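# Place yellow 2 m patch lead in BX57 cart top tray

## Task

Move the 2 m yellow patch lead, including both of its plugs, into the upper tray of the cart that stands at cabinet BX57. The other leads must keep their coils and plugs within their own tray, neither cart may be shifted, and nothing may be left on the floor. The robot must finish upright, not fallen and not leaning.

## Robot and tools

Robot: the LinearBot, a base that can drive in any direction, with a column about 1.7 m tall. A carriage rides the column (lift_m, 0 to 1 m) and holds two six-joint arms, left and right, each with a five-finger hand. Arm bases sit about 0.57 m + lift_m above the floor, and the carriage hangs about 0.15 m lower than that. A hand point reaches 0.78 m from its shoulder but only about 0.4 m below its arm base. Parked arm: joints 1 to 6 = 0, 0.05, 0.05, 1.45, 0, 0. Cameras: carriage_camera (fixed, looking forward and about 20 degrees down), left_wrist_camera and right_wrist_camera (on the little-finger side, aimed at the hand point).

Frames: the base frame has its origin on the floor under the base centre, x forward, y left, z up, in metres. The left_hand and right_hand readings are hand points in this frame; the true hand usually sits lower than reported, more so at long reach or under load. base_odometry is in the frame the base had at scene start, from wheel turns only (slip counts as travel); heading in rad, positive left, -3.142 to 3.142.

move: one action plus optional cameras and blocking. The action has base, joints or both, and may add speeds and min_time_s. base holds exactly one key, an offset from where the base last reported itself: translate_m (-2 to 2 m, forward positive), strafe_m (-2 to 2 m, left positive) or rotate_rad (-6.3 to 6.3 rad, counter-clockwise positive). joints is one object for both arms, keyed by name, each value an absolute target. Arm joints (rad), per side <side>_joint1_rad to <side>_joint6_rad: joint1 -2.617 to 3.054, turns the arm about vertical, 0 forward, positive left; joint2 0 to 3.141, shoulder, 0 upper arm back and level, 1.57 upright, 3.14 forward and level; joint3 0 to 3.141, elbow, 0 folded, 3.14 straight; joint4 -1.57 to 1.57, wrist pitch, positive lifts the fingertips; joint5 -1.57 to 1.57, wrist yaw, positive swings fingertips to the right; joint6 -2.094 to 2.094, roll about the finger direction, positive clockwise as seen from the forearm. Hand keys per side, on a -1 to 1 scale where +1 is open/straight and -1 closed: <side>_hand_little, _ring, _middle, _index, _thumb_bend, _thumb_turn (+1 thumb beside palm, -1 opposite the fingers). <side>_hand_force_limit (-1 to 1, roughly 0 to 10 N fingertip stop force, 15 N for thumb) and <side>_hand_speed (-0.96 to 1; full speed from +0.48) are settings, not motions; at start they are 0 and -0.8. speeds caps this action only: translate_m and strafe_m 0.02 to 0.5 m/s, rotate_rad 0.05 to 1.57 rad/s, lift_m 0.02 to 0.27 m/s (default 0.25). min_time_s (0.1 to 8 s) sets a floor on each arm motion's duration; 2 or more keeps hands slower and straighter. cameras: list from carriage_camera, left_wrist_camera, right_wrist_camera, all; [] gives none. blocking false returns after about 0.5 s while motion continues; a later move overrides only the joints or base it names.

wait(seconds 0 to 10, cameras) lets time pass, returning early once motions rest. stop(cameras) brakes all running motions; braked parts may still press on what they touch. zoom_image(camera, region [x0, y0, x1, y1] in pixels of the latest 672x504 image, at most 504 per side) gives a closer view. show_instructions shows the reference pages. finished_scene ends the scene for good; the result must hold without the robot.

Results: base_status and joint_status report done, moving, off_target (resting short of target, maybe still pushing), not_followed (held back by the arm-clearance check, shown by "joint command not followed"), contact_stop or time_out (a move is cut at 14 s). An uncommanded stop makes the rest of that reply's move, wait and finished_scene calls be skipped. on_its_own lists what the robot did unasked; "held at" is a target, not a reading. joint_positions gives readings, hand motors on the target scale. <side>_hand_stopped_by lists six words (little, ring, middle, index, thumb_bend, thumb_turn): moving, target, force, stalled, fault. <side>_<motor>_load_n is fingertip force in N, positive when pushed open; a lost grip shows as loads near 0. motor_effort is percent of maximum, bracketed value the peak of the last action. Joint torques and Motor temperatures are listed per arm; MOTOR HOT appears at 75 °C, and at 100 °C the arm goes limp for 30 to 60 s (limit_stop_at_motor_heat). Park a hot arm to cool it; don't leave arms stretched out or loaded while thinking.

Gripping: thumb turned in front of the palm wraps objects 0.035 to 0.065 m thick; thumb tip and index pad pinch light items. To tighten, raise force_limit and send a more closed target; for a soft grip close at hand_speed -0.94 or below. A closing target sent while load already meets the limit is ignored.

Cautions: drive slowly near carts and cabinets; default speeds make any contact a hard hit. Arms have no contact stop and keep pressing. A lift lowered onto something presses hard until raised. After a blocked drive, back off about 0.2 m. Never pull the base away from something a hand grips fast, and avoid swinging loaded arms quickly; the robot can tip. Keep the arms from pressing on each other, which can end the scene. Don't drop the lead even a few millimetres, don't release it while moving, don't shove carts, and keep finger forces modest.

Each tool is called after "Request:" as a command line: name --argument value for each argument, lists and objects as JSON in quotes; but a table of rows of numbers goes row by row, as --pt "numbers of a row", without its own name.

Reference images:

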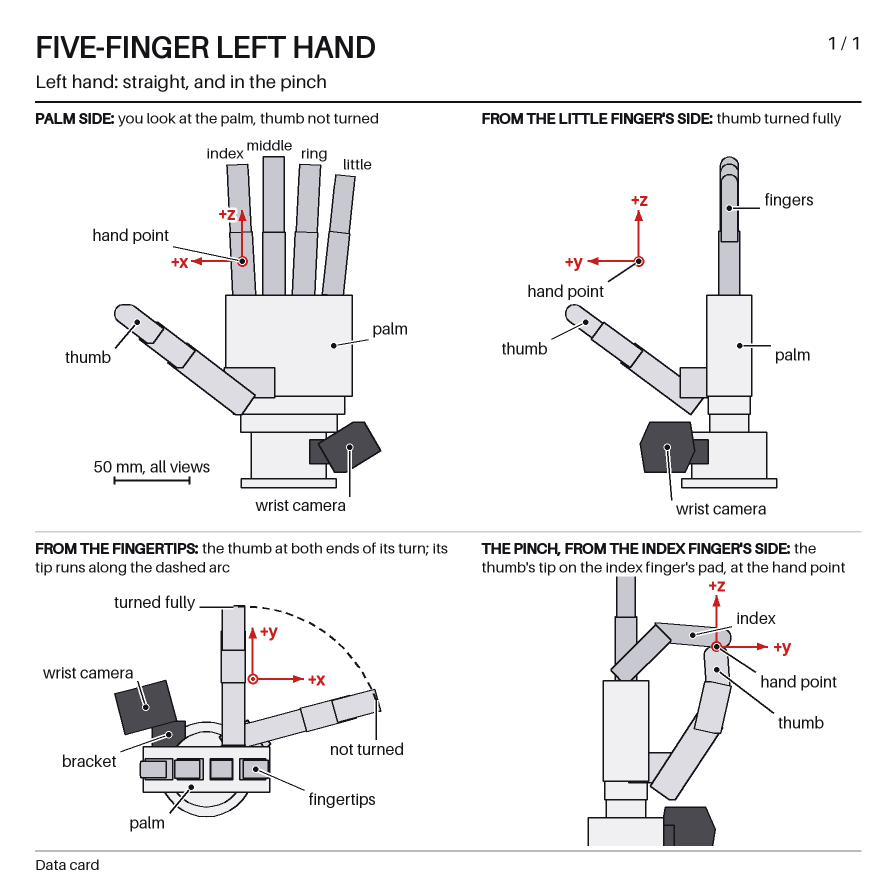

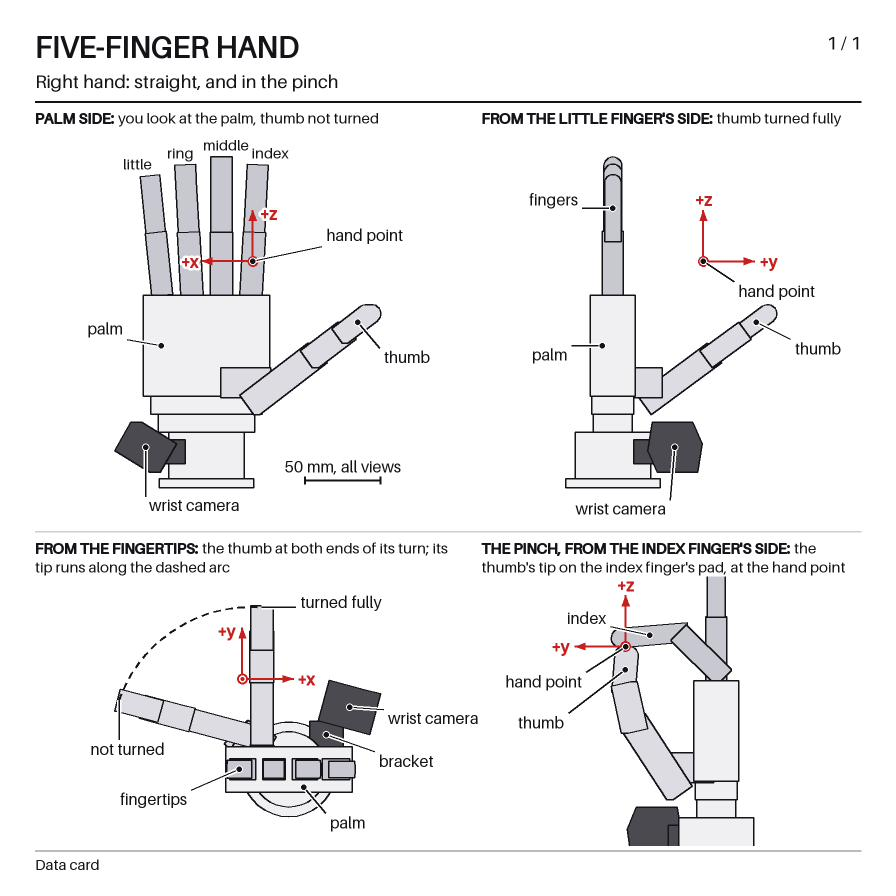

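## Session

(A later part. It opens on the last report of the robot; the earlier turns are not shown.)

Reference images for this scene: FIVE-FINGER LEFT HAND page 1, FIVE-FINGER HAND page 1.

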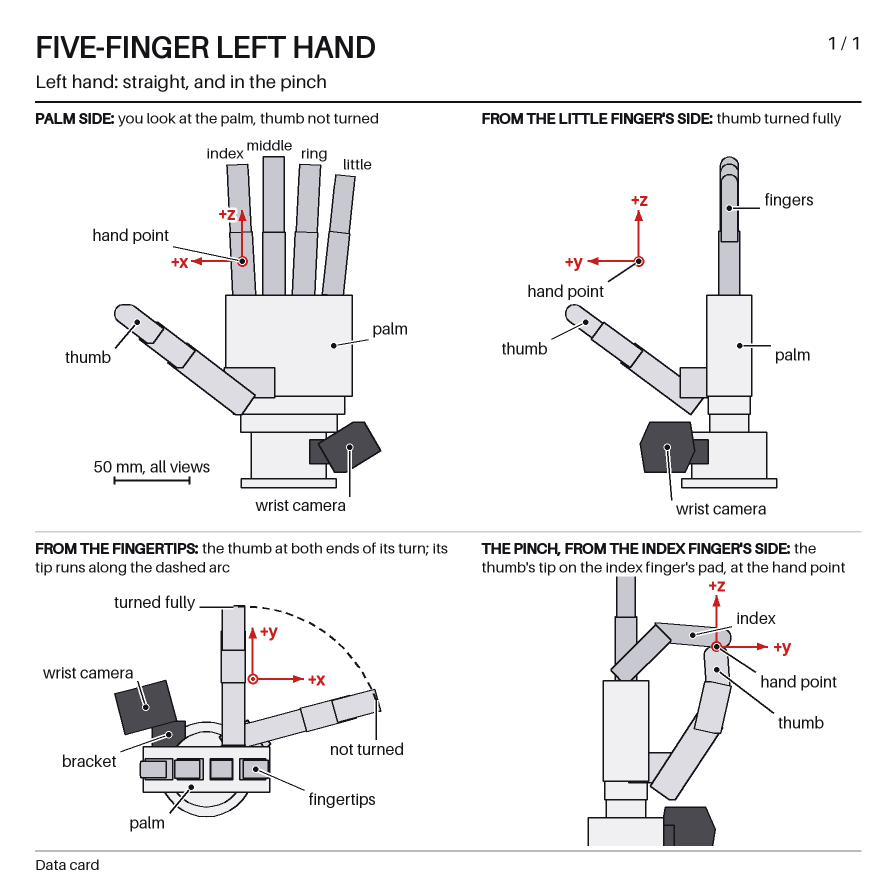

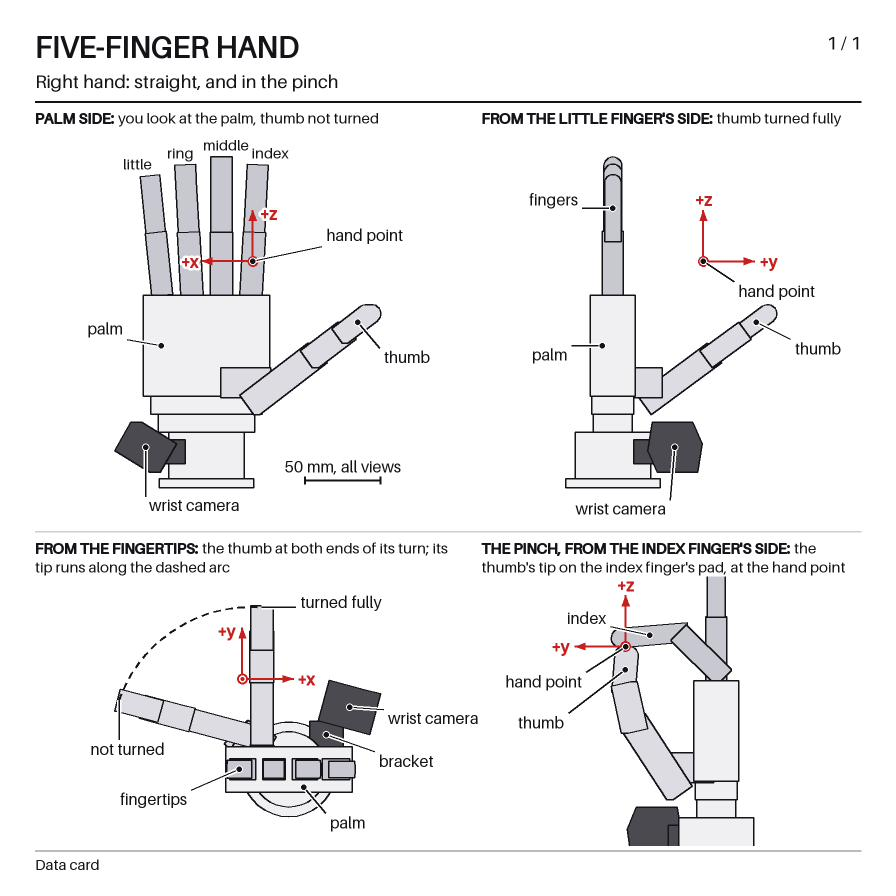

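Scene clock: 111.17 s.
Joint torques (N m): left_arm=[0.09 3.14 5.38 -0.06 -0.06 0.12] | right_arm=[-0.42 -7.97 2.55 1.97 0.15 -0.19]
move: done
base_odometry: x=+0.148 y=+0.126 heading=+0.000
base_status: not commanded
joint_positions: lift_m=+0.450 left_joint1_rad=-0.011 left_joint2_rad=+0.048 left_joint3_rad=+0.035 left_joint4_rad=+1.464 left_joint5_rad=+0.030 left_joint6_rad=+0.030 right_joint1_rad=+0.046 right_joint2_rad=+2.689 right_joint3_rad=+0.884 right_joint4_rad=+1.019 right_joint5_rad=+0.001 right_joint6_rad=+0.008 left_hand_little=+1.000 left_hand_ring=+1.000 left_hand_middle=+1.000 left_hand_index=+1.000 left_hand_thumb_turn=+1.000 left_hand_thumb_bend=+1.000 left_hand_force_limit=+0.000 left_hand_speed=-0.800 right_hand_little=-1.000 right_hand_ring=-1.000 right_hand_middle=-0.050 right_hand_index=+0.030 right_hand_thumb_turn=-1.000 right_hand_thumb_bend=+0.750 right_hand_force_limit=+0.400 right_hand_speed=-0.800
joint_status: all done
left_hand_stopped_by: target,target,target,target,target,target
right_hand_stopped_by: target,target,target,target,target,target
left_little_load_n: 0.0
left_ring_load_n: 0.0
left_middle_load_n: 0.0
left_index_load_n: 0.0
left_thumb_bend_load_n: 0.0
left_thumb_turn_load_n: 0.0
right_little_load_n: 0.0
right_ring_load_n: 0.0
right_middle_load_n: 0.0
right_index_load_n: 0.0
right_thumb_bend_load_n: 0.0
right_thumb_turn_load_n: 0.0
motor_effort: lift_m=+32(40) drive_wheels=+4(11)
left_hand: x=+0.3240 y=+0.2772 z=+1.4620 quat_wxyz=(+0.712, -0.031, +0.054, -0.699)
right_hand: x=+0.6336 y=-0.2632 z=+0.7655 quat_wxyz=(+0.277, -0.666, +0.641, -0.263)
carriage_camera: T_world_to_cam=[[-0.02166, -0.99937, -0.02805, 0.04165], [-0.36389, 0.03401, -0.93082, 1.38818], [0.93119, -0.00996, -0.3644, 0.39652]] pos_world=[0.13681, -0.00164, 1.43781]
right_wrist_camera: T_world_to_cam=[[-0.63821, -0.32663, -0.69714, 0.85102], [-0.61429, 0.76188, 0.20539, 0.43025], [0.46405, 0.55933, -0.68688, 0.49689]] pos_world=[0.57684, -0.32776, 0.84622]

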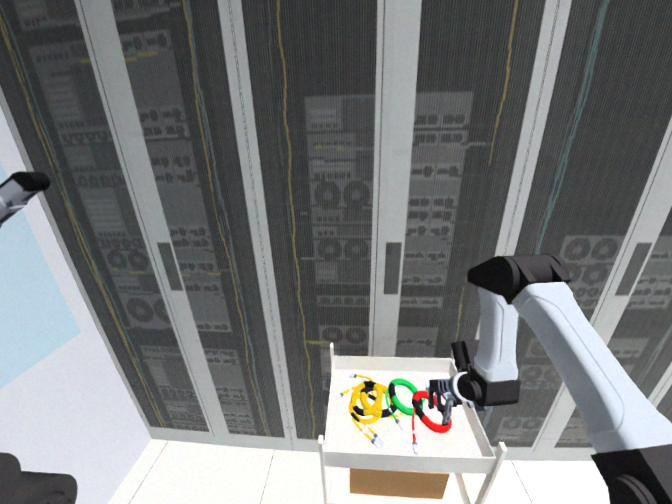

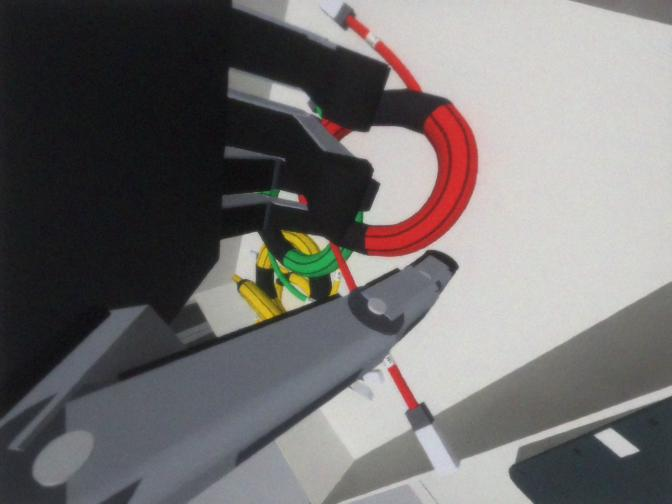

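Request:
move --joints '{"lift_m":0.6}'

Request:
move --base '{"strafe_m":0.214}' --joints '{"right_joint1_rad":-0.11,"right_joint2_rad":2.73,"right_joint3_rad":1.21,"right_joint4_rad":-0.05,"right_joint5_rad":0,"right_joint6_rad":1.46,"right_hand_index":1,"right_hand_middle":1,"right_hand_ring":1,"right_hand_little":1,"right_hand_thumb_turn":1,"right_hand_thumb_bend":1,"right_hand_speed":0}' --min_time_s 2

Request:
move --base '{"translate_m":0.04}' --speeds '{"translate_m":0.2}' --cameras '["carriage_camera","right_wrist_camera"]'

Scene clock: 112.60 s.
Joint torques (N m): left_arm=[0.09 3.19 5.37 -0.08 -0.06 0.12] | right_arm=[-0.39 -8.46 2.39 1.91 0.16 -0.18]
move: done
base_odometry: x=+0.148 y=+0.126 heading=+0.000
base_status: not commanded
joint_positions: lift_m=+0.600 left_joint1_rad=-0.011 left_joint2_rad=+0.048 left_joint3_rad=+0.035 left_joint4_rad=+1.464 left_joint5_rad=+0.030 left_joint6_rad=+0.030 right_joint1_rad=+0.046 right_joint2_rad=+2.695 right_joint3_rad=+0.886 right_joint4_rad=+1.022 right_joint5_rad=+0.001 right_joint6_rad=+0.008 left_hand_little=+1.000 left_hand_ring=+1.000 left_hand_middle=+1.000 left_hand_index=+1.000 left_hand_thumb_turn=+1.000 left_hand_thumb_bend=+1.000 left_hand_force_limit=+0.000 left_hand_speed=-0.800 right_hand_little=-1.000 right_hand_ring=-1.000 right_hand_middle=-0.050 right_hand_index=+0.030 right_hand_thumb_turn=-1.000 right_hand_thumb_bend=+0.750 right_hand_force_limit=+0.400 right_hand_speed=-0.800
joint_status: all done
left_hand_stopped_by: target,target,target,target,target,target
right_hand_stopped_by: target,target,target,target,target,target
left_little_load_n: 0.0
left_ring_load_n: 0.0
left_middle_load_n: 0.0
left_index_load_n: 0.0
left_thumb_bend_load_n: 0.0
left_thumb_turn_load_n: 0.0
right_little_load_n: 0.0
right_ring_load_n: 0.0
right_middle_load_n: 0.0
right_index_load_n: 0.0
right_thumb_bend_load_n: -0.5
right_thumb_turn_load_n: 0.0
motor_effort: lift_m=+32(41) drive_wheels=+9(9)
left_hand: x=+0.3240 y=+0.2772 z=+1.6120 quat_wxyz=(+0.712, -0.031, +0.054, -0.699)
right_hand: x=+0.6332 y=-0.2632 z=+0.9142 quat_wxyz=(+0.277, -0.666, +0.641, -0.263)
pictures: none

Scene clock: 115.03 s.
Joint torques (N m): left_arm=[0.16 3.19 5.33 -0.11 -0.06 0.11] | right_arm=[-0.57 -7.87 3.62 0.19 0.13 0.04]
move: done
base_odometry: x=+0.148 y=+0.340 heading=+0.000
base_status: done
joint_positions: lift_m=+0.600 left_joint1_rad=-0.011 left_joint2_rad=+0.048 left_joint3_rad=+0.035 left_joint4_rad=+1.464 left_joint5_rad=+0.029 left_joint6_rad=+0.030 right_joint1_rad=-0.107 right_joint2_rad=+2.714 right_joint3_rad=+1.198 right_joint4_rad=-0.034 right_joint5_rad=+0.001 right_joint6_rad=+1.445 left_hand_little=+1.000 left_hand_ring=+1.000 left_hand_middle=+1.000 left_hand_index=+1.000 left_hand_thumb_turn=+1.000 left_hand_thumb_bend=+1.000 left_hand_force_limit=+0.000 left_hand_speed=-0.800 right_hand_little=+1.000 right_hand_ring=+1.000 right_hand_middle=+1.000 right_hand_index=+1.000 right_hand_thumb_turn=+1.000 right_hand_thumb_bend=+1.000 right_hand_force_limit=+0.400 right_hand_speed=+0.000
joint_status: all done
left_hand_stopped_by: target,target,target,target,target,target
right_hand_stopped_by: target,target,target,target,target,target
left_little_load_n: 0.0
left_ring_load_n: 0.0
left_middle_load_n: 0.0
left_index_load_n: 0.0
left_thumb_bend_load_n: 0.5
left_thumb_turn_load_n: 0.0
right_little_load_n: 0.0
right_ring_load_n: 0.0
right_middle_load_n: 0.0
right_index_load_n: 0.5
right_thumb_bend_load_n: 0.0
right_thumb_turn_load_n: 0.0
motor_effort: lift_m=+32(32) drive_wheels=+1(16)
left_hand: x=+0.3240 y=+0.2772 z=+1.6120 quat_wxyz=(+0.712, -0.031, +0.054, -0.700)
right_hand: x=+0.5967 y=-0.2886 z=+0.8852 quat_wxyz=(+0.011, -0.009, +1.000, -0.002)
pictures: none

Scene clock: 116.27 s.
Joint torques (N m): left_arm=[0.17 3.11 5.33 -0.03 -0.06 0.12] | right_arm=[-0.54 -7.98 3.18 0.24 0.13 0.02]
move: done
base_odometry: x=+0.188 y=+0.340 heading=+0.001
base_status: done
joint_positions: lift_m=+0.600 left_joint1_rad=-0.011 left_joint2_rad=+0.048 left_joint3_rad=+0.035 left_joint4_rad=+1.461 left_joint5_rad=+0.029 left_joint6_rad=+0.030 right_joint1_rad=-0.107 right_joint2_rad=+2.714 right_joint3_rad=+1.204 right_joint4_rad=-0.041 right_joint5_rad=+0.001 right_joint6_rad=+1.447 left_hand_little=+1.000 left_hand_ring=+1.000 left_hand_middle=+1.000 left_hand_index=+1.000 left_hand_thumb_turn=+1.000 left_hand_thumb_bend=+1.000 left_hand_force_limit=+0.000 left_hand_speed=-0.800 right_hand_little=+1.000 right_hand_ring=+1.000 right_hand_middle=+1.000 right_hand_index=+1.000 right_hand_thumb_turn=+1.000 right_hand_thumb_bend=+1.000 right_hand_force_limit=+0.400 right_hand_speed=+0.000
joint_status: not commanded
left_hand_stopped_by: target,target,target,target,target,target
right_hand_stopped_by: target,target,target,target,target,target
left_little_load_n: 0.0
left_ring_load_n: 0.0
left_middle_load_n: 0.0
left_index_load_n: 0.0
left_thumb_bend_load_n: 0.0
left_thumb_turn_load_n: 0.0
right_little_load_n: 0.0
right_ring_load_n: 0.0
right_middle_load_n: 0.0
right_index_load_n: 0.0
right_thumb_bend_load_n: 0.0
right_thumb_turn_load_n: 0.0
motor_effort: lift_m=+32(32) drive_wheels=+9(15)
left_hand: x=+0.3248 y=+0.2772 z=+1.6118 quat_wxyz=(+0.712, -0.032, +0.055, -0.700)
right_hand: x=+0.5979 y=-0.2890 z=+0.8856 quat_wxyz=(+0.010, -0.008, +1.000, -0.002)
carriage_camera: T_world_to_cam=[[-0.02166, -0.99937, -0.02805, 0.04585], [-0.36389, 0.03401, -0.93082, 1.52781], [0.93119, -0.00996, -0.3644, 0.45118]] pos_world=[0.13681, -0.00164, 1.58781]
right_wrist_camera: T_world_to_cam=[[-0.31921, 0.94674, -0.04226, 0.50089], [0.77074, 0.2853, 0.5697, -0.88516], [0.55141, 0.14929, -0.82076, 0.55817]] pos_world=[0.53434, -0.305, 0.98357]

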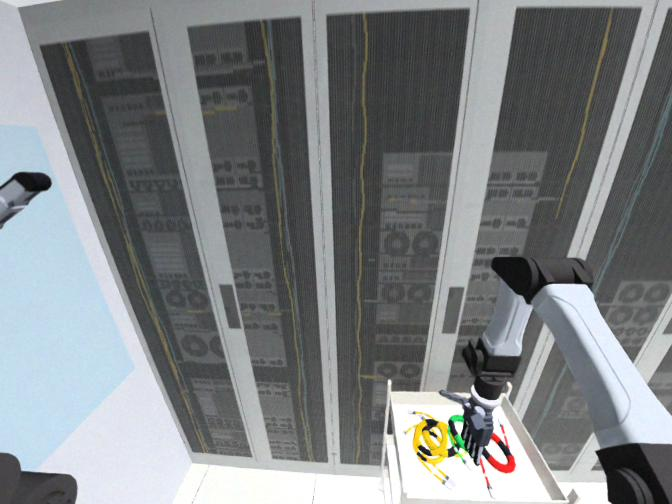

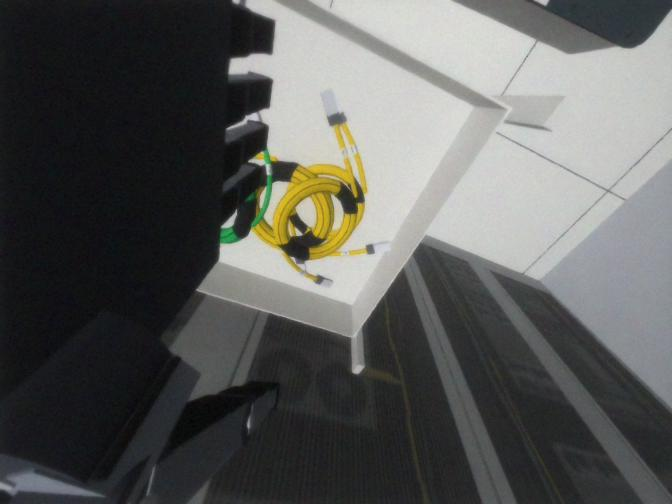

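Request:
zoom_image --camera "right_wrist_camera" --region '[230, 80, 410, 300]'

Request:
zoom_image --camera "carriage_camera" --region '[380, 385, 530, 500]'

Scaled by 2.291 from the camera's image (finer frame: 960x720).

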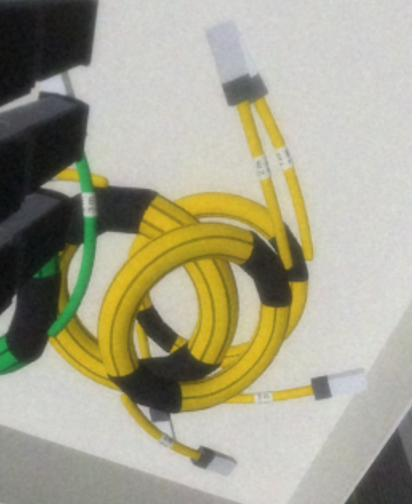

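Scaled by 3.360 from the camera's image (finer frame: 960x720).

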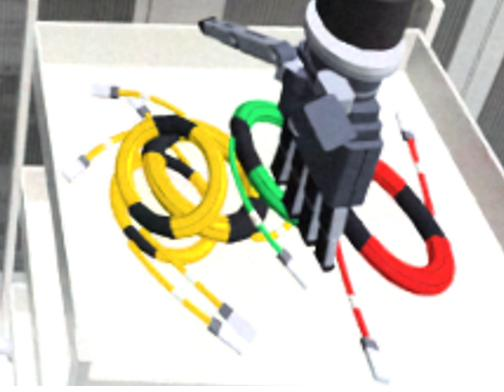

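Request:
zoom_image --camera "right_wrist_camera" --region '[310, 110, 390, 210]'

Request:
zoom_image --camera "right_wrist_camera" --region '[270, 220, 390, 300]'

Scaled by 5.040 from the camera's image (finer frame: 960x720).

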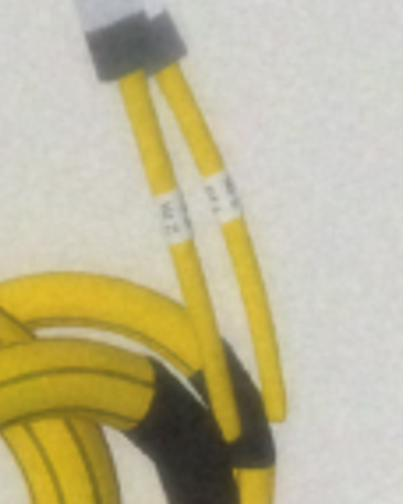

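Scaled by 4.200 from the camera's image (finer frame: 960x720).

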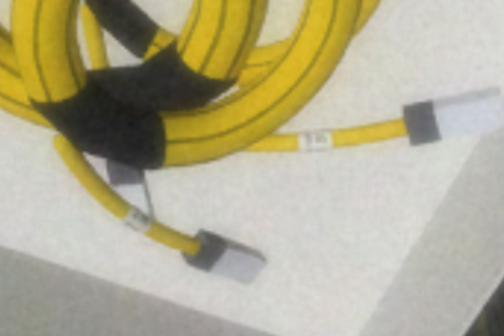

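Request:
move --base '{"strafe_m":0.04}' --joints '{"lift_m":0.48,"right_hand_index":-1,"right_hand_middle":-1,"right_hand_ring":-1,"right_hand_little":-1,"right_hand_force_limit":0,"right_hand_speed":0.3}' --speeds '{"lift_m":0.1,"strafe_m":0.1}' --cameras '["right_wrist_camera"]'

Request:
zoom_image --camera "right_wrist_camera" --region '[230, 80, 450, 300]'

Scene clock: 118.23 s.
Joint torques (N m): left_arm=[0.18 2.97 5.33 -0.09 -0.06 0.12] | right_arm=[-0.51 -8.65 2.81 0.24 0.11 0.01]
move: done
base_odometry: x=+0.188 y=+0.380 heading=+0.000
base_status: done
joint_positions: lift_m=+0.480 left_joint1_rad=-0.012 left_joint2_rad=+0.048 left_joint3_rad=+0.035 left_joint4_rad=+1.462 left_joint5_rad=+0.029 left_joint6_rad=+0.030 right_joint1_rad=-0.108 right_joint2_rad=+2.722 right_joint3_rad=+1.206 right_joint4_rad=-0.046 right_joint5_rad=+0.000 right_joint6_rad=+1.448 left_hand_little=+1.000 left_hand_ring=+1.000 left_hand_middle=+1.000 left_hand_index=+1.000 left_hand_thumb_turn=+1.000 left_hand_thumb_bend=+1.000 left_hand_force_limit=+0.000 left_hand_speed=-0.800 right_hand_little=-1.000 right_hand_ring=-1.000 right_hand_middle=-1.000 right_hand_index=-1.000 right_hand_thumb_turn=+1.000 right_hand_thumb_bend=+1.000 right_hand_force_limit=+0.000 right_hand_speed=+0.300
joint_status: all done
left_hand_stopped_by: target,target,target,target,target,target
right_hand_stopped_by: target,target,target,target,target,target
left_little_load_n: 0.0
left_ring_load_n: 0.0
left_middle_load_n: 0.0
left_index_load_n: 0.0
left_thumb_bend_load_n: 0.0
left_thumb_turn_load_n: -0.5
right_little_load_n: 0.0
right_ring_load_n: 0.0
right_middle_load_n: 0.0
right_index_load_n: 0.0
right_thumb_bend_load_n: 0.0
right_thumb_turn_load_n: 0.0
motor_effort: lift_m=+27(28) drive_wheels=+4(18)
left_hand: x=+0.3245 y=+0.2772 z=+1.4923 quat_wxyz=(+0.712, -0.032, +0.054, -0.700)
right_hand: x=+0.5945 y=-0.2888 z=+0.7633 quat_wxyz=(+0.005, -0.007, +1.000, -0.001)
right_wrist_camera: T_world_to_cam=[[-0.31743, 0.94756, -0.03699, 0.48955], [0.77757, 0.28242, 0.56181, -0.81182], [0.54279, 0.14957, -0.82644, 0.46925]] pos_world=[0.53194, -0.30479, 0.86201]

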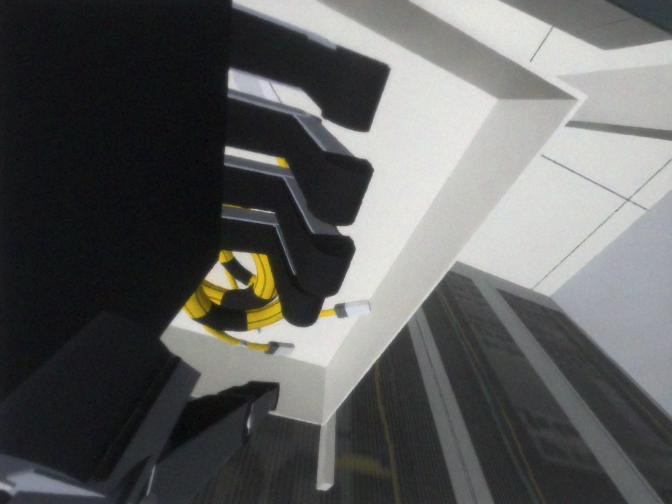

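Scaled by 2.291 from the camera's image (finer frame: 960x720).

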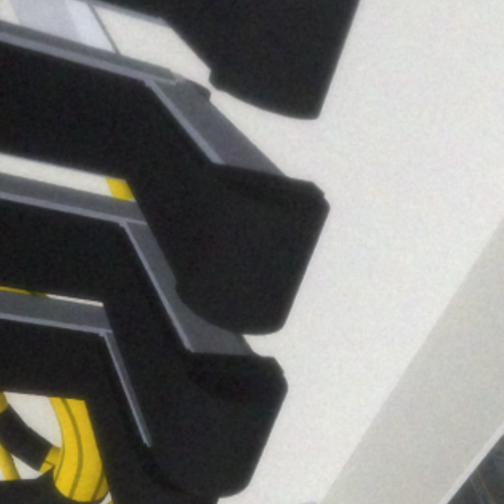

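Request:
move --base '{"strafe_m":-0.11}' --speeds '{"strafe_m":0.12}' --cameras '["right_wrist_camera"]'

Request:
zoom_image --camera "right_wrist_camera" --region '[330, 110, 530, 330]'

Scene clock: 120.00 s.
Joint torques (N m): left_arm=[0.14 3.08 5.27 -0.06 -0.06 0.12] | right_arm=[-0.28 -8.59 2.76 0.26 0.12 0.01]
move: done
base_odometry: x=+0.189 y=+0.270 heading=+0.001
base_status: done
joint_positions: lift_m=+0.480 left_joint1_rad=-0.011 left_joint2_rad=+0.048 left_joint3_rad=+0.035 left_joint4_rad=+1.462 left_joint5_rad=+0.029 left_joint6_rad=+0.030 right_joint1_rad=-0.111 right_joint2_rad=+2.722 right_joint3_rad=+1.206 right_joint4_rad=-0.047 right_joint5_rad=+0.000 right_joint6_rad=+1.448 left_hand_little=+1.000 left_hand_ring=+1.000 left_hand_middle=+1.000 left_hand_index=+1.000 left_hand_thumb_turn=+1.000 left_hand_thumb_bend=+1.000 left_hand_force_limit=+0.000 left_hand_speed=-0.800 right_hand_little=-1.000 right_hand_ring=-1.000 right_hand_middle=-1.000 right_hand_index=-1.000 right_hand_thumb_turn=+1.000 right_hand_thumb_bend=+1.000 right_hand_force_limit=+0.000 right_hand_speed=+0.300
joint_status: not commanded
left_hand_stopped_by: target,target,target,target,target,target
right_hand_stopped_by: target,target,target,target,target,target
left_little_load_n: 0.0
left_ring_load_n: 0.0
left_middle_load_n: 0.0
left_index_load_n: 0.0
left_thumb_bend_load_n: 0.0
left_thumb_turn_load_n: 0.0
right_little_load_n: 0.0
right_ring_load_n: 0.0
right_middle_load_n: 0.0
right_index_load_n: 0.0
right_thumb_bend_load_n: 0.0
right_thumb_turn_load_n: 0.0
motor_effort: lift_m=+27(28) drive_wheels=-1(14)
left_hand: x=+0.3245 y=+0.2772 z=+1.4923 quat_wxyz=(+0.712, -0.032, +0.054, -0.700)
right_hand: x=+0.5944 y=-0.2897 z=+0.7633 quat_wxyz=(+0.004, -0.006, +1.000, +0.000)
right_wrist_camera: T_world_to_cam=[[-0.31491, 0.94843, -0.03623, 0.48854], [0.77875, 0.28002, 0.56137, -0.81251], [0.54257, 0.14856, -0.82677, 0.46953]] pos_world=[0.53184, -0.30558, 0.86201]

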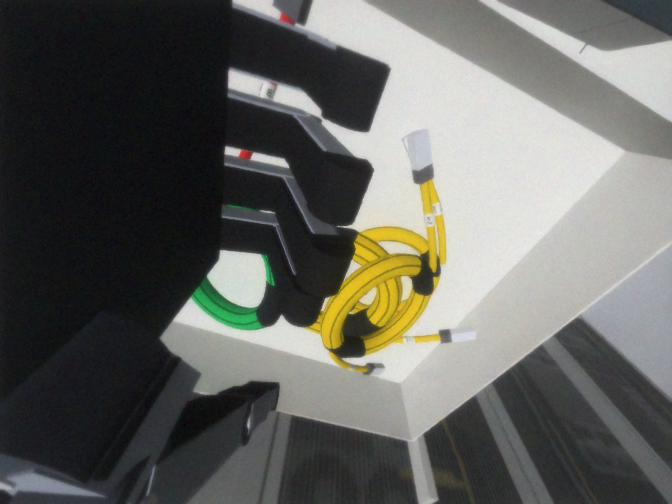

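Scaled by 2.291 from the camera's image (finer frame: 960x720).

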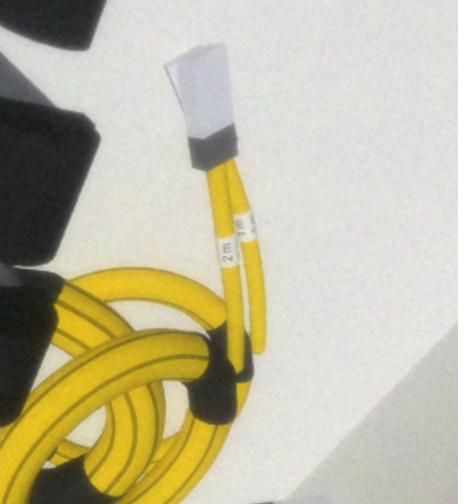

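Request:
zoom_image --camera "right_wrist_camera" --region '[390, 170, 470, 310]'

Request:
zoom_image --camera "right_wrist_camera" --region '[310, 290, 490, 390]'

Scaled by 3.600 from the camera's image (finer frame: 960x720).

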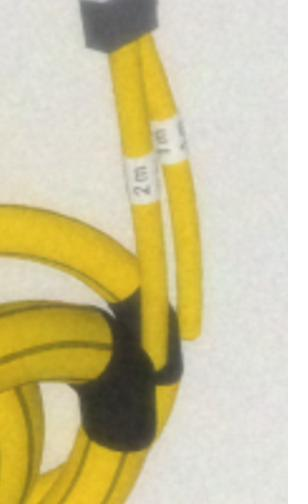

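Scaled by 2.800 from the camera's image (finer frame: 960x720).

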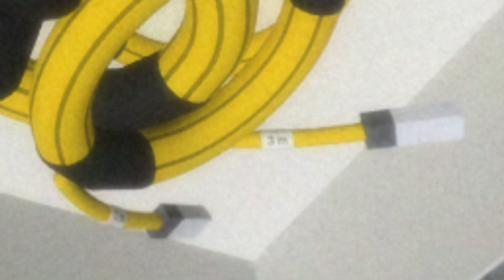

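Request:
zoom_image --camera "right_wrist_camera" --region '[320, 330, 400, 390]'

Scaled by 6.300 from the camera's image (finer frame: 960x720).

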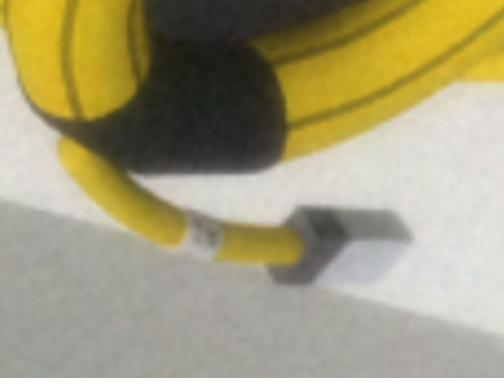

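Request:
move --joints '{"lift_m":0.58}'

Request:
move --base '{"strafe_m":0.04}' --joints '{"right_joint1_rad":0.048,"right_joint2_rad":2.697,"right_joint3_rad":0.891,"right_joint4_rad":1.022,"right_joint5_rad":0,"right_joint6_rad":0.011,"right_hand_index":0.3,"right_hand_middle":0.3,"right_hand_thumb_turn":-1,"right_hand_thumb_bend":0.6,"right_hand_speed":0.3}' --min_time_s 2

Request:
move --base '{"translate_m":0.011}' --joints '{"lift_m":0.45}' --speeds '{"lift_m":0.12}' --cameras '["carriage_camera","right_wrist_camera"]'

Request:
zoom_image --camera "right_wrist_camera" --region '[230, 80, 530, 400]'

Request:
zoom_image --camera "carriage_camera" --region '[360, 340, 540, 480]'

Scene clock: 121.90 s.
Joint torques (N m): left_arm=[0.18 3.06 5.31 -0.1 -0.06 0.12] | right_arm=[-0.2 -8.94 2.63 0.29 0.12 0.02]
move: done
base_odometry: x=+0.189 y=+0.270 heading=+0.001
base_status: not commanded
joint_positions: lift_m=+0.580 left_joint1_rad=-0.011 left_joint2_rad=+0.048 left_joint3_rad=+0.035 left_joint4_rad=+1.462 left_joint5_rad=+0.029 left_joint6_rad=+0.030 right_joint1_rad=-0.111 right_joint2_rad=+2.725 right_joint3_rad=+1.208 right_joint4_rad=-0.049 right_joint5_rad=+0.000 right_joint6_rad=+1.448 left_hand_little=+1.000 left_hand_ring=+1.000 left_hand_middle=+1.000 left_hand_index=+1.000 left_hand_thumb_turn=+1.000 left_hand_thumb_bend=+1.000 left_hand_force_limit=+0.000 left_hand_speed=-0.800 right_hand_little=-1.000 right_hand_ring=-1.000 right_hand_middle=-1.000 right_hand_index=-1.000 right_hand_thumb_turn=+1.000 right_hand_thumb_bend=+1.000 right_hand_force_limit=+0.000 right_hand_speed=+0.300
joint_status: all done
left_hand_stopped_by: target,target,target,target,target,target
right_hand_stopped_by: target,target,target,target,target,target
left_little_load_n: 0.0
left_ring_load_n: 0.0
left_middle_load_n: 0.0
left_index_load_n: 0.0
left_thumb_bend_load_n: 0.0
left_thumb_turn_load_n: 0.0
right_little_load_n: 0.0
right_ring_load_n: 0.0
right_middle_load_n: 0.0
right_index_load_n: 0.0
right_thumb_bend_load_n: -0.5
right_thumb_turn_load_n: 0.0
motor_effort: lift_m=+32(40) drive_wheels=-3(5)
left_hand: x=+0.3245 y=+0.2772 z=+1.5919 quat_wxyz=(+0.712, -0.032, +0.054, -0.700)
right_hand: x=+0.5933 y=-0.2896 z=+0.8619 quat_wxyz=(+0.002, -0.006, +1.000, +0.000)
pictures: none

Scene clock: 124.33 s.
Joint torques (N m): left_arm=[0.2 3.07 5.33 -0.06 -0.06 0.12] | right_arm=[0.13 -11.48 1.22 2.07 0.17 -0.2]
move: done
base_odometry: x=+0.188 y=+0.310 heading=+0.000
base_status: done
joint_positions: lift_m=+0.580 left_joint1_rad=-0.012 left_joint2_rad=+0.048 left_joint3_rad=+0.035 left_joint4_rad=+1.462 left_joint5_rad=+0.029 left_joint6_rad=+0.030 right_joint1_rad=+0.043 right_joint2_rad=+2.725 right_joint3_rad=+0.897 right_joint4_rad=+1.005 right_joint5_rad=+0.000 right_joint6_rad=+0.025 left_hand_little=+1.000 left_hand_ring=+1.000 left_hand_middle=+1.000 left_hand_index=+1.000 left_hand_thumb_turn=+1.000 left_hand_thumb_bend=+1.000 left_hand_force_limit=+0.000 left_hand_speed=-0.800 right_hand_little=-1.000 right_hand_ring=-1.000 right_hand_middle=+0.300 right_hand_index=+0.300 right_hand_thumb_turn=-1.000 right_hand_thumb_bend=+0.600 right_hand_force_limit=+0.000 right_hand_speed=+0.300
joint_status: all done
left_hand_stopped_by: target,target,target,target,target,target
right_hand_stopped_by: target,target,target,target,target,target
left_little_load_n: 0.0
left_ring_load_n: 0.0
left_middle_load_n: 0.0
left_index_load_n: 0.0
left_thumb_bend_load_n: 0.0
left_thumb_turn_load_n: 0.0
right_little_load_n: 0.0
right_ring_load_n: 0.0
right_middle_load_n: 0.0
right_index_load_n: 0.0
right_thumb_bend_load_n: 0.0
right_thumb_turn_load_n: 0.0
motor_effort: lift_m=+32(32) drive_wheels=-3(14)
left_hand: x=+0.3245 y=+0.2773 z=+1.5919 quat_wxyz=(+0.712, -0.032, +0.054, -0.700)
right_hand: x=+0.6239 y=-0.2635 z=+0.8822 quat_wxyz=(+0.267, -0.664, +0.652, -0.249)
pictures: none

Scene clock: 125.83 s.
Joint torques (N m): left_arm=[0.21 3.1 5.31 -0.05 -0.06 0.12] | right_arm=[0.09 -10.95 1.44 1.96 0.17 -0.23]
move: done
base_odometry: x=+0.199 y=+0.310 heading=+0.000
base_status: done
joint_positions: lift_m=+0.450 left_joint1_rad=-0.012 left_joint2_rad=+0.048 left_joint3_rad=+0.035 left_joint4_rad=+1.462 left_joint5_rad=+0.029 left_joint6_rad=+0.030 right_joint1_rad=+0.044 right_joint2_rad=+2.719 right_joint3_rad=+0.894 right_joint4_rad=+1.017 right_joint5_rad=+0.000 right_joint6_rad=+0.024 left_hand_little=+1.000 left_hand_ring=+1.000 left_hand_middle=+1.000 left_hand_index=+1.000 left_hand_thumb_turn=+1.000 left_hand_thumb_bend=+1.000 left_hand_force_limit=+0.000 left_hand_speed=-0.800 right_hand_little=-1.000 right_hand_ring=-1.000 right_hand_middle=+0.300 right_hand_index=+0.300 right_hand_thumb_turn=-1.000 right_hand_thumb_bend=+0.600 right_hand_force_limit=+0.000 right_hand_speed=+0.300
joint_status: all done
left_hand_stopped_by: target,target,target,target,target,target
right_hand_stopped_by: target,target,target,target,target,target
left_little_load_n: 0.0
left_ring_load_n: 0.0
left_middle_load_n: 0.0
left_index_load_n: 0.0
left_thumb_bend_load_n: 0.0
left_thumb_turn_load_n: 0.0
right_little_load_n: 0.0
right_ring_load_n: 0.0
right_middle_load_n: 0.0
right_index_load_n: 0.0
right_thumb_bend_load_n: 0.0
right_thumb_turn_load_n: 0.5
motor_effort: lift_m=+26(27) drive_wheels=-3(18)
left_hand: x=+0.3246 y=+0.2773 z=+1.4623 quat_wxyz=(+0.712, -0.032, +0.054, -0.700)
right_hand: x=+0.6273 y=-0.2633 z=+0.7560 quat_wxyz=(+0.272, -0.663, +0.650, -0.254)
carriage_camera: T_world_to_cam=[[-0.02166, -0.99937, -0.02805, 0.04166], [-0.36389, 0.03401, -0.93082, 1.38865], [0.93119, -0.00996, -0.3644, 0.3967]] pos_world=[0.13681, -0.00164, 1.43831]
right_wrist_camera: T_world_to_cam=[[-0.65768, -0.31073, -0.68623, 0.84849], [-0.59972, 0.76723, 0.22736, 0.40408], [0.45585, 0.56107, -0.69094, 0.50205]] pos_world=[0.57151, -0.32806, 0.83728]

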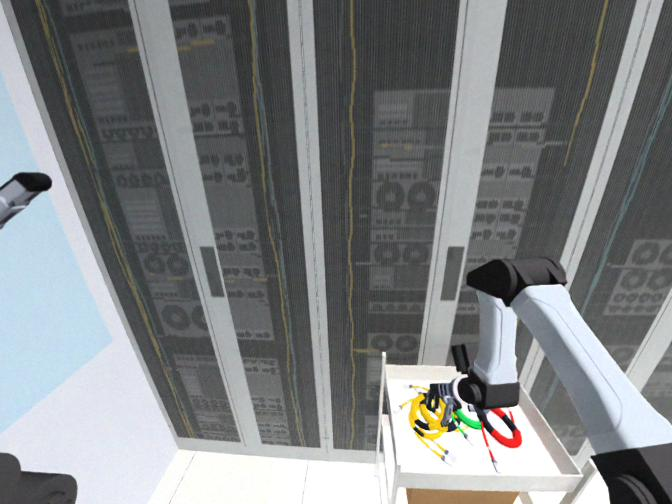

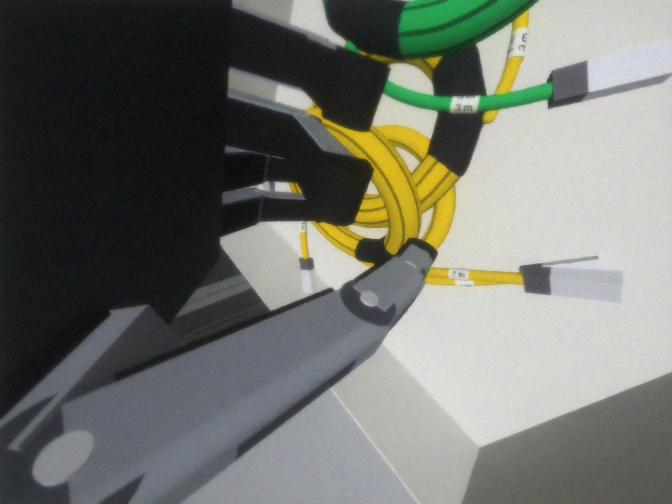

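Scaled by 1.575 from the camera's image (finer frame: 960x720).

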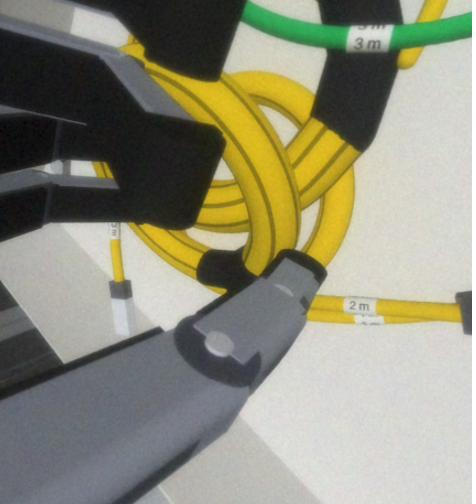

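Scaled by 2.800 from the camera's image (finer frame: 960x720).

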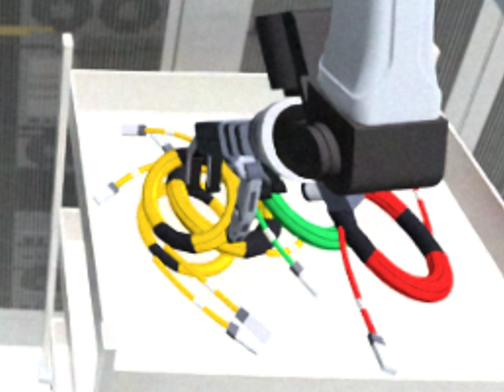

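Request:
move --base '{"strafe_m":-0.181}' --joints '{"right_joint1_rad":0.6,"right_joint2_rad":2.697,"right_joint6_rad":0.0,"lift_m":0.48}' --speeds '{"strafe_m":0.15}' --min_time_s 1.5

Request:
move --base '{"translate_m":0.077}' --joints '{"lift_m":0.43}' --speeds '{"translate_m":0.08,"lift_m":0.06}' --cameras '["carriage_camera","right_wrist_camera"]'

Request:
zoom_image --camera "right_wrist_camera" --region '[230, 80, 530, 400]'

Request:
zoom_image --camera "carriage_camera" --region '[270, 340, 470, 504]'

Scene clock: 129.03 s.
Joint torques (N m): left_arm=[0.18 3.1 5.3 -0.06 -0.1 0.12] | right_arm=[0.08 -10.55 1.77 1.92 0.16 -0.23]
move: done
base_odometry: x=+0.200 y=+0.129 heading=+0.000
base_status: done
joint_positions: lift_m=+0.480 left_joint1_rad=-0.012 left_joint2_rad=+0.048 left_joint3_rad=+0.035 left_joint4_rad=+1.462 left_joint5_rad=+0.029 left_joint6_rad=+0.030 right_joint1_rad=+0.596 right_joint2_rad=+2.714 right_joint3_rad=+0.892 right_joint4_rad=+1.023 right_joint5_rad=+0.000 right_joint6_rad=+0.013 left_hand_little=+1.000 left_hand_ring=+1.000 left_hand_middle=+1.000 left_hand_index=+1.000 left_hand_thumb_turn=+1.000 left_hand_thumb_bend=+1.000 left_hand_force_limit=+0.000 left_hand_speed=-0.800 right_hand_little=-1.000 right_hand_ring=-1.000 right_hand_middle=+0.300 right_hand_index=+0.300 right_hand_thumb_turn=-1.000 right_hand_thumb_bend=+0.600 right_hand_force_limit=+0.000 right_hand_speed=+0.300
joint_status: all done
left_hand_stopped_by: target,target,target,target,target,target
right_hand_stopped_by: target,target,target,target,target,target
left_little_load_n: 0.0
left_ring_load_n: 0.0
left_middle_load_n: 0.0
left_index_load_n: 0.0
left_thumb_bend_load_n: 0.0
left_thumb_turn_load_n: 0.0
right_little_load_n: 0.5
right_ring_load_n: 0.0
right_middle_load_n: 0.0
right_index_load_n: 0.0
right_thumb_bend_load_n: 0.0
right_thumb_turn_load_n: 0.0
motor_effort: lift_m=+32(40) drive_wheels=+3(16)
left_hand: x=+0.3245 y=+0.2773 z=+1.4919 quat_wxyz=(+0.712, -0.032, +0.054, -0.700)
right_hand: x=+0.5440 y=-0.0615 z=+0.7878 quat_wxyz=(+0.333, -0.816, +0.439, -0.174)
pictures: none

Scene clock: 130.63 s.
Joint torques (N m): left_arm=[0.2 3.06 5.34 -0.02 -0.05 0.11] | right_arm=[-0.27 -10.52 1.8 1.93 0.3 -0.23]
move: done
base_odometry: x=+0.277 y=+0.128 heading=+0.000
base_status: done
joint_positions: lift_m=+0.430 left_joint1_rad=-0.012 left_joint2_rad=+0.048 left_joint3_rad=+0.035 left_joint4_rad=+1.461 left_joint5_rad=+0.029 left_joint6_rad=+0.030 right_joint1_rad=+0.600 right_joint2_rad=+2.714 right_joint3_rad=+0.891 right_joint4_rad=+1.022 right_joint5_rad=-0.013 right_joint6_rad=+0.013 left_hand_little=+1.000 left_hand_ring=+1.000 left_hand_middle=+1.000 left_hand_index=+1.000 left_hand_thumb_turn=+1.000 left_hand_thumb_bend=+1.000 left_hand_force_limit=+0.000 left_hand_speed=-0.800 right_hand_little=-1.000 right_hand_ring=-1.000 right_hand_middle=+0.300 right_hand_index=+0.300 right_hand_thumb_turn=-1.000 right_hand_thumb_bend=+0.600 right_hand_force_limit=+0.000 right_hand_speed=+0.300
joint_status: all done
left_hand_stopped_by: target,target,target,target,target,target
right_hand_stopped_by: target,target,target,target,target,target
left_little_load_n: 0.0
left_ring_load_n: 0.0
left_middle_load_n: 0.0
left_index_load_n: 0.0
left_thumb_bend_load_n: 0.0
left_thumb_turn_load_n: 0.0
right_little_load_n: 0.0
right_ring_load_n: 0.0
right_middle_load_n: 0.0
right_index_load_n: 0.0
right_thumb_bend_load_n: 0.0
right_thumb_turn_load_n: 0.0
motor_effort: lift_m=+27(28) drive_wheels=-2(16)
left_hand: x=+0.3247 y=+0.2773 z=+1.4422 quat_wxyz=(+0.712, -0.032, +0.054, -0.700)
right_hand: x=+0.5408 y=-0.0588 z=+0.7383 quat_wxyz=(+0.336, -0.818, +0.436, -0.168)
carriage_camera: T_world_to_cam=[[-0.02166, -0.99937, -0.02805, 0.0411], [-0.36389, 0.03401, -0.93082, 1.36994], [0.93119, -0.00996, -0.3644, 0.38938]] pos_world=[0.13681, -0.00164, 1.41821]
right_wrist_camera: T_world_to_cam=[[-0.38134, -0.61392, -0.69115, 0.6794], [-0.9208, 0.31848, 0.22516, 0.34813], [0.08189, 0.72227, -0.68675, 0.62307]] pos_world=[0.52862, -0.14381, 0.81907]

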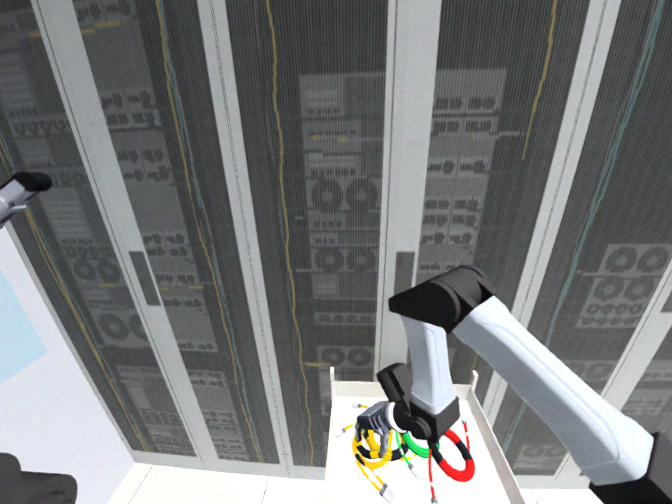

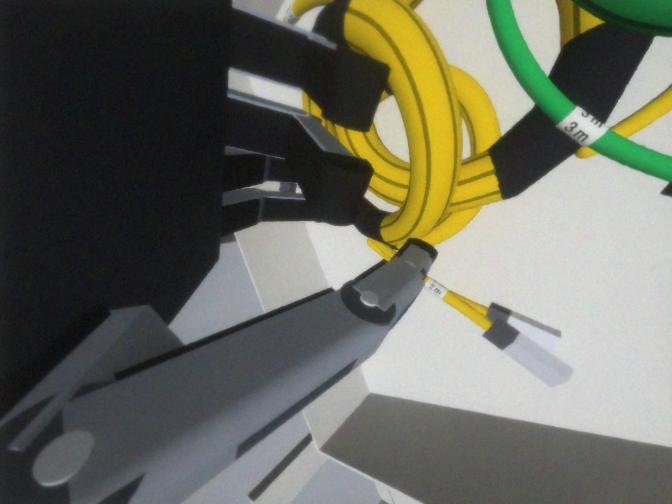

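Scaled by 1.575 from the camera's image (finer frame: 960x720).

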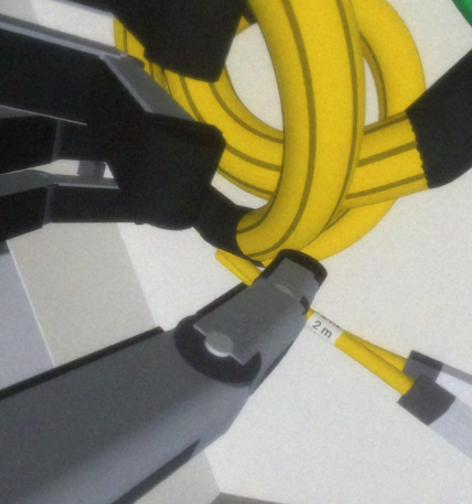

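Scaled by 2.520 from the camera's image (finer frame: 960x720).

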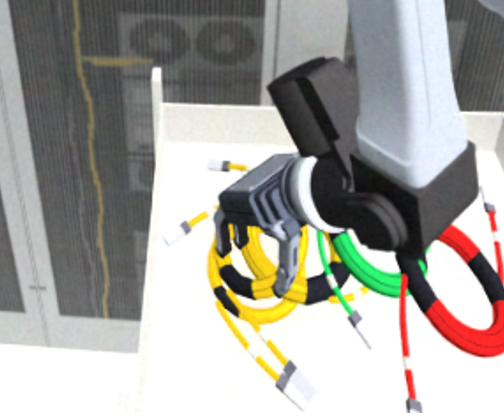

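Request:
move --base '{"strafe_m":-0.012}' --joints '{"lift_m":0.41,"right_hand_thumb_bend":0.55}' --speeds '{"strafe_m":0.04,"lift_m":0.05}' --cameras '["right_wrist_camera"]'

Request:
zoom_image --camera "right_wrist_camera" --region '[230, 80, 530, 400]'

Scene clock: 131.93 s.
Joint torques (N m): left_arm=[0.12 3.1 5.27 -0.07 -0.04 0.12] | right_arm=[-0.77 -9.84 2.02 1.56 0.65 -0.23]
move: done
base_odometry: x=+0.277 y=+0.116 heading=+0.000
base_status: done
joint_positions: lift_m=+0.410 left_joint1_rad=-0.011 left_joint2_rad=+0.048 left_joint3_rad=+0.034 left_joint4_rad=+1.462 left_joint5_rad=+0.029 left_joint6_rad=+0.030 right_joint1_rad=+0.606 right_joint2_rad=+2.706 right_joint3_rad=+0.891 right_joint4_rad=+1.062 right_joint5_rad=-0.052 right_joint6_rad=+0.013 left_hand_little=+1.000 left_hand_ring=+1.000 left_hand_middle=+1.000 left_hand_index=+1.000 left_hand_thumb_turn=+1.000 left_hand_thumb_bend=+1.000 left_hand_force_limit=+0.000 left_hand_speed=-0.800 right_hand_little=-1.000 right_hand_ring=-1.000 right_hand_middle=+0.300 right_hand_index=+0.300 right_hand_thumb_turn=-1.000 right_hand_thumb_bend=+0.551 right_hand_force_limit=+0.000 right_hand_speed=+0.300
joint_status: all done
left_hand_stopped_by: target,target,target,target,target,target
right_hand_stopped_by: target,target,target,target,target,target
left_little_load_n: 0.0
left_ring_load_n: 0.0
left_middle_load_n: 0.0
left_index_load_n: 0.0
left_thumb_bend_load_n: 0.0
left_thumb_turn_load_n: 0.0
right_little_load_n: 0.0
right_ring_load_n: 0.0
right_middle_load_n: 0.5
right_index_load_n: 0.0
right_thumb_bend_load_n: 2.0
right_thumb_turn_load_n: 1.5
motor_effort: lift_m=+24(26) drive_wheels=+6(13)
left_hand: x=+0.3246 y=+0.2773 z=+1.4224 quat_wxyz=(+0.712, -0.032, +0.054, -0.700)
right_hand: x=+0.5441 y=-0.0440 z=+0.7288 quat_wxyz=(+0.364, -0.815, +0.421, -0.161)
right_wrist_camera: T_world_to_cam=[[-0.34308, -0.59062, -0.73039, 0.6919], [-0.93649, 0.27528, 0.21729, 0.3611], [0.07273, 0.75854, -0.64755, 0.5836]] pos_world=[0.5331, -0.13344, 0.8048]

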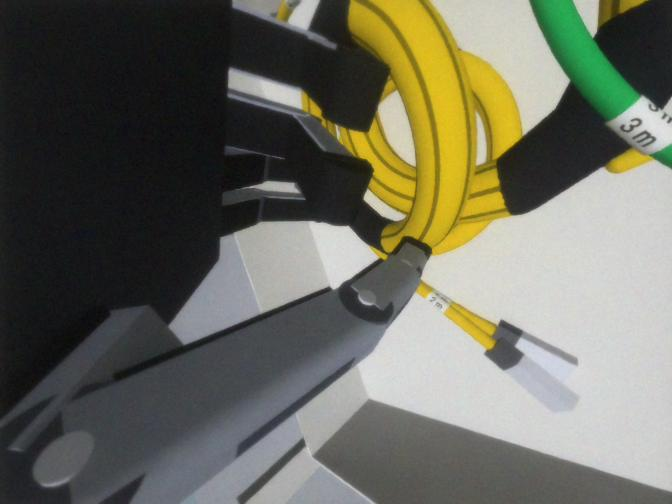

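Scaled by 1.575 from the camera's image (finer frame: 960x720).

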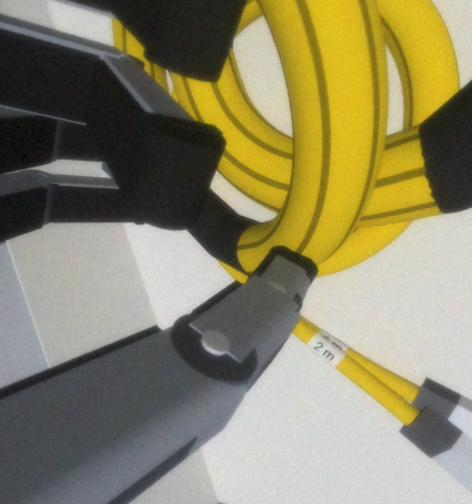

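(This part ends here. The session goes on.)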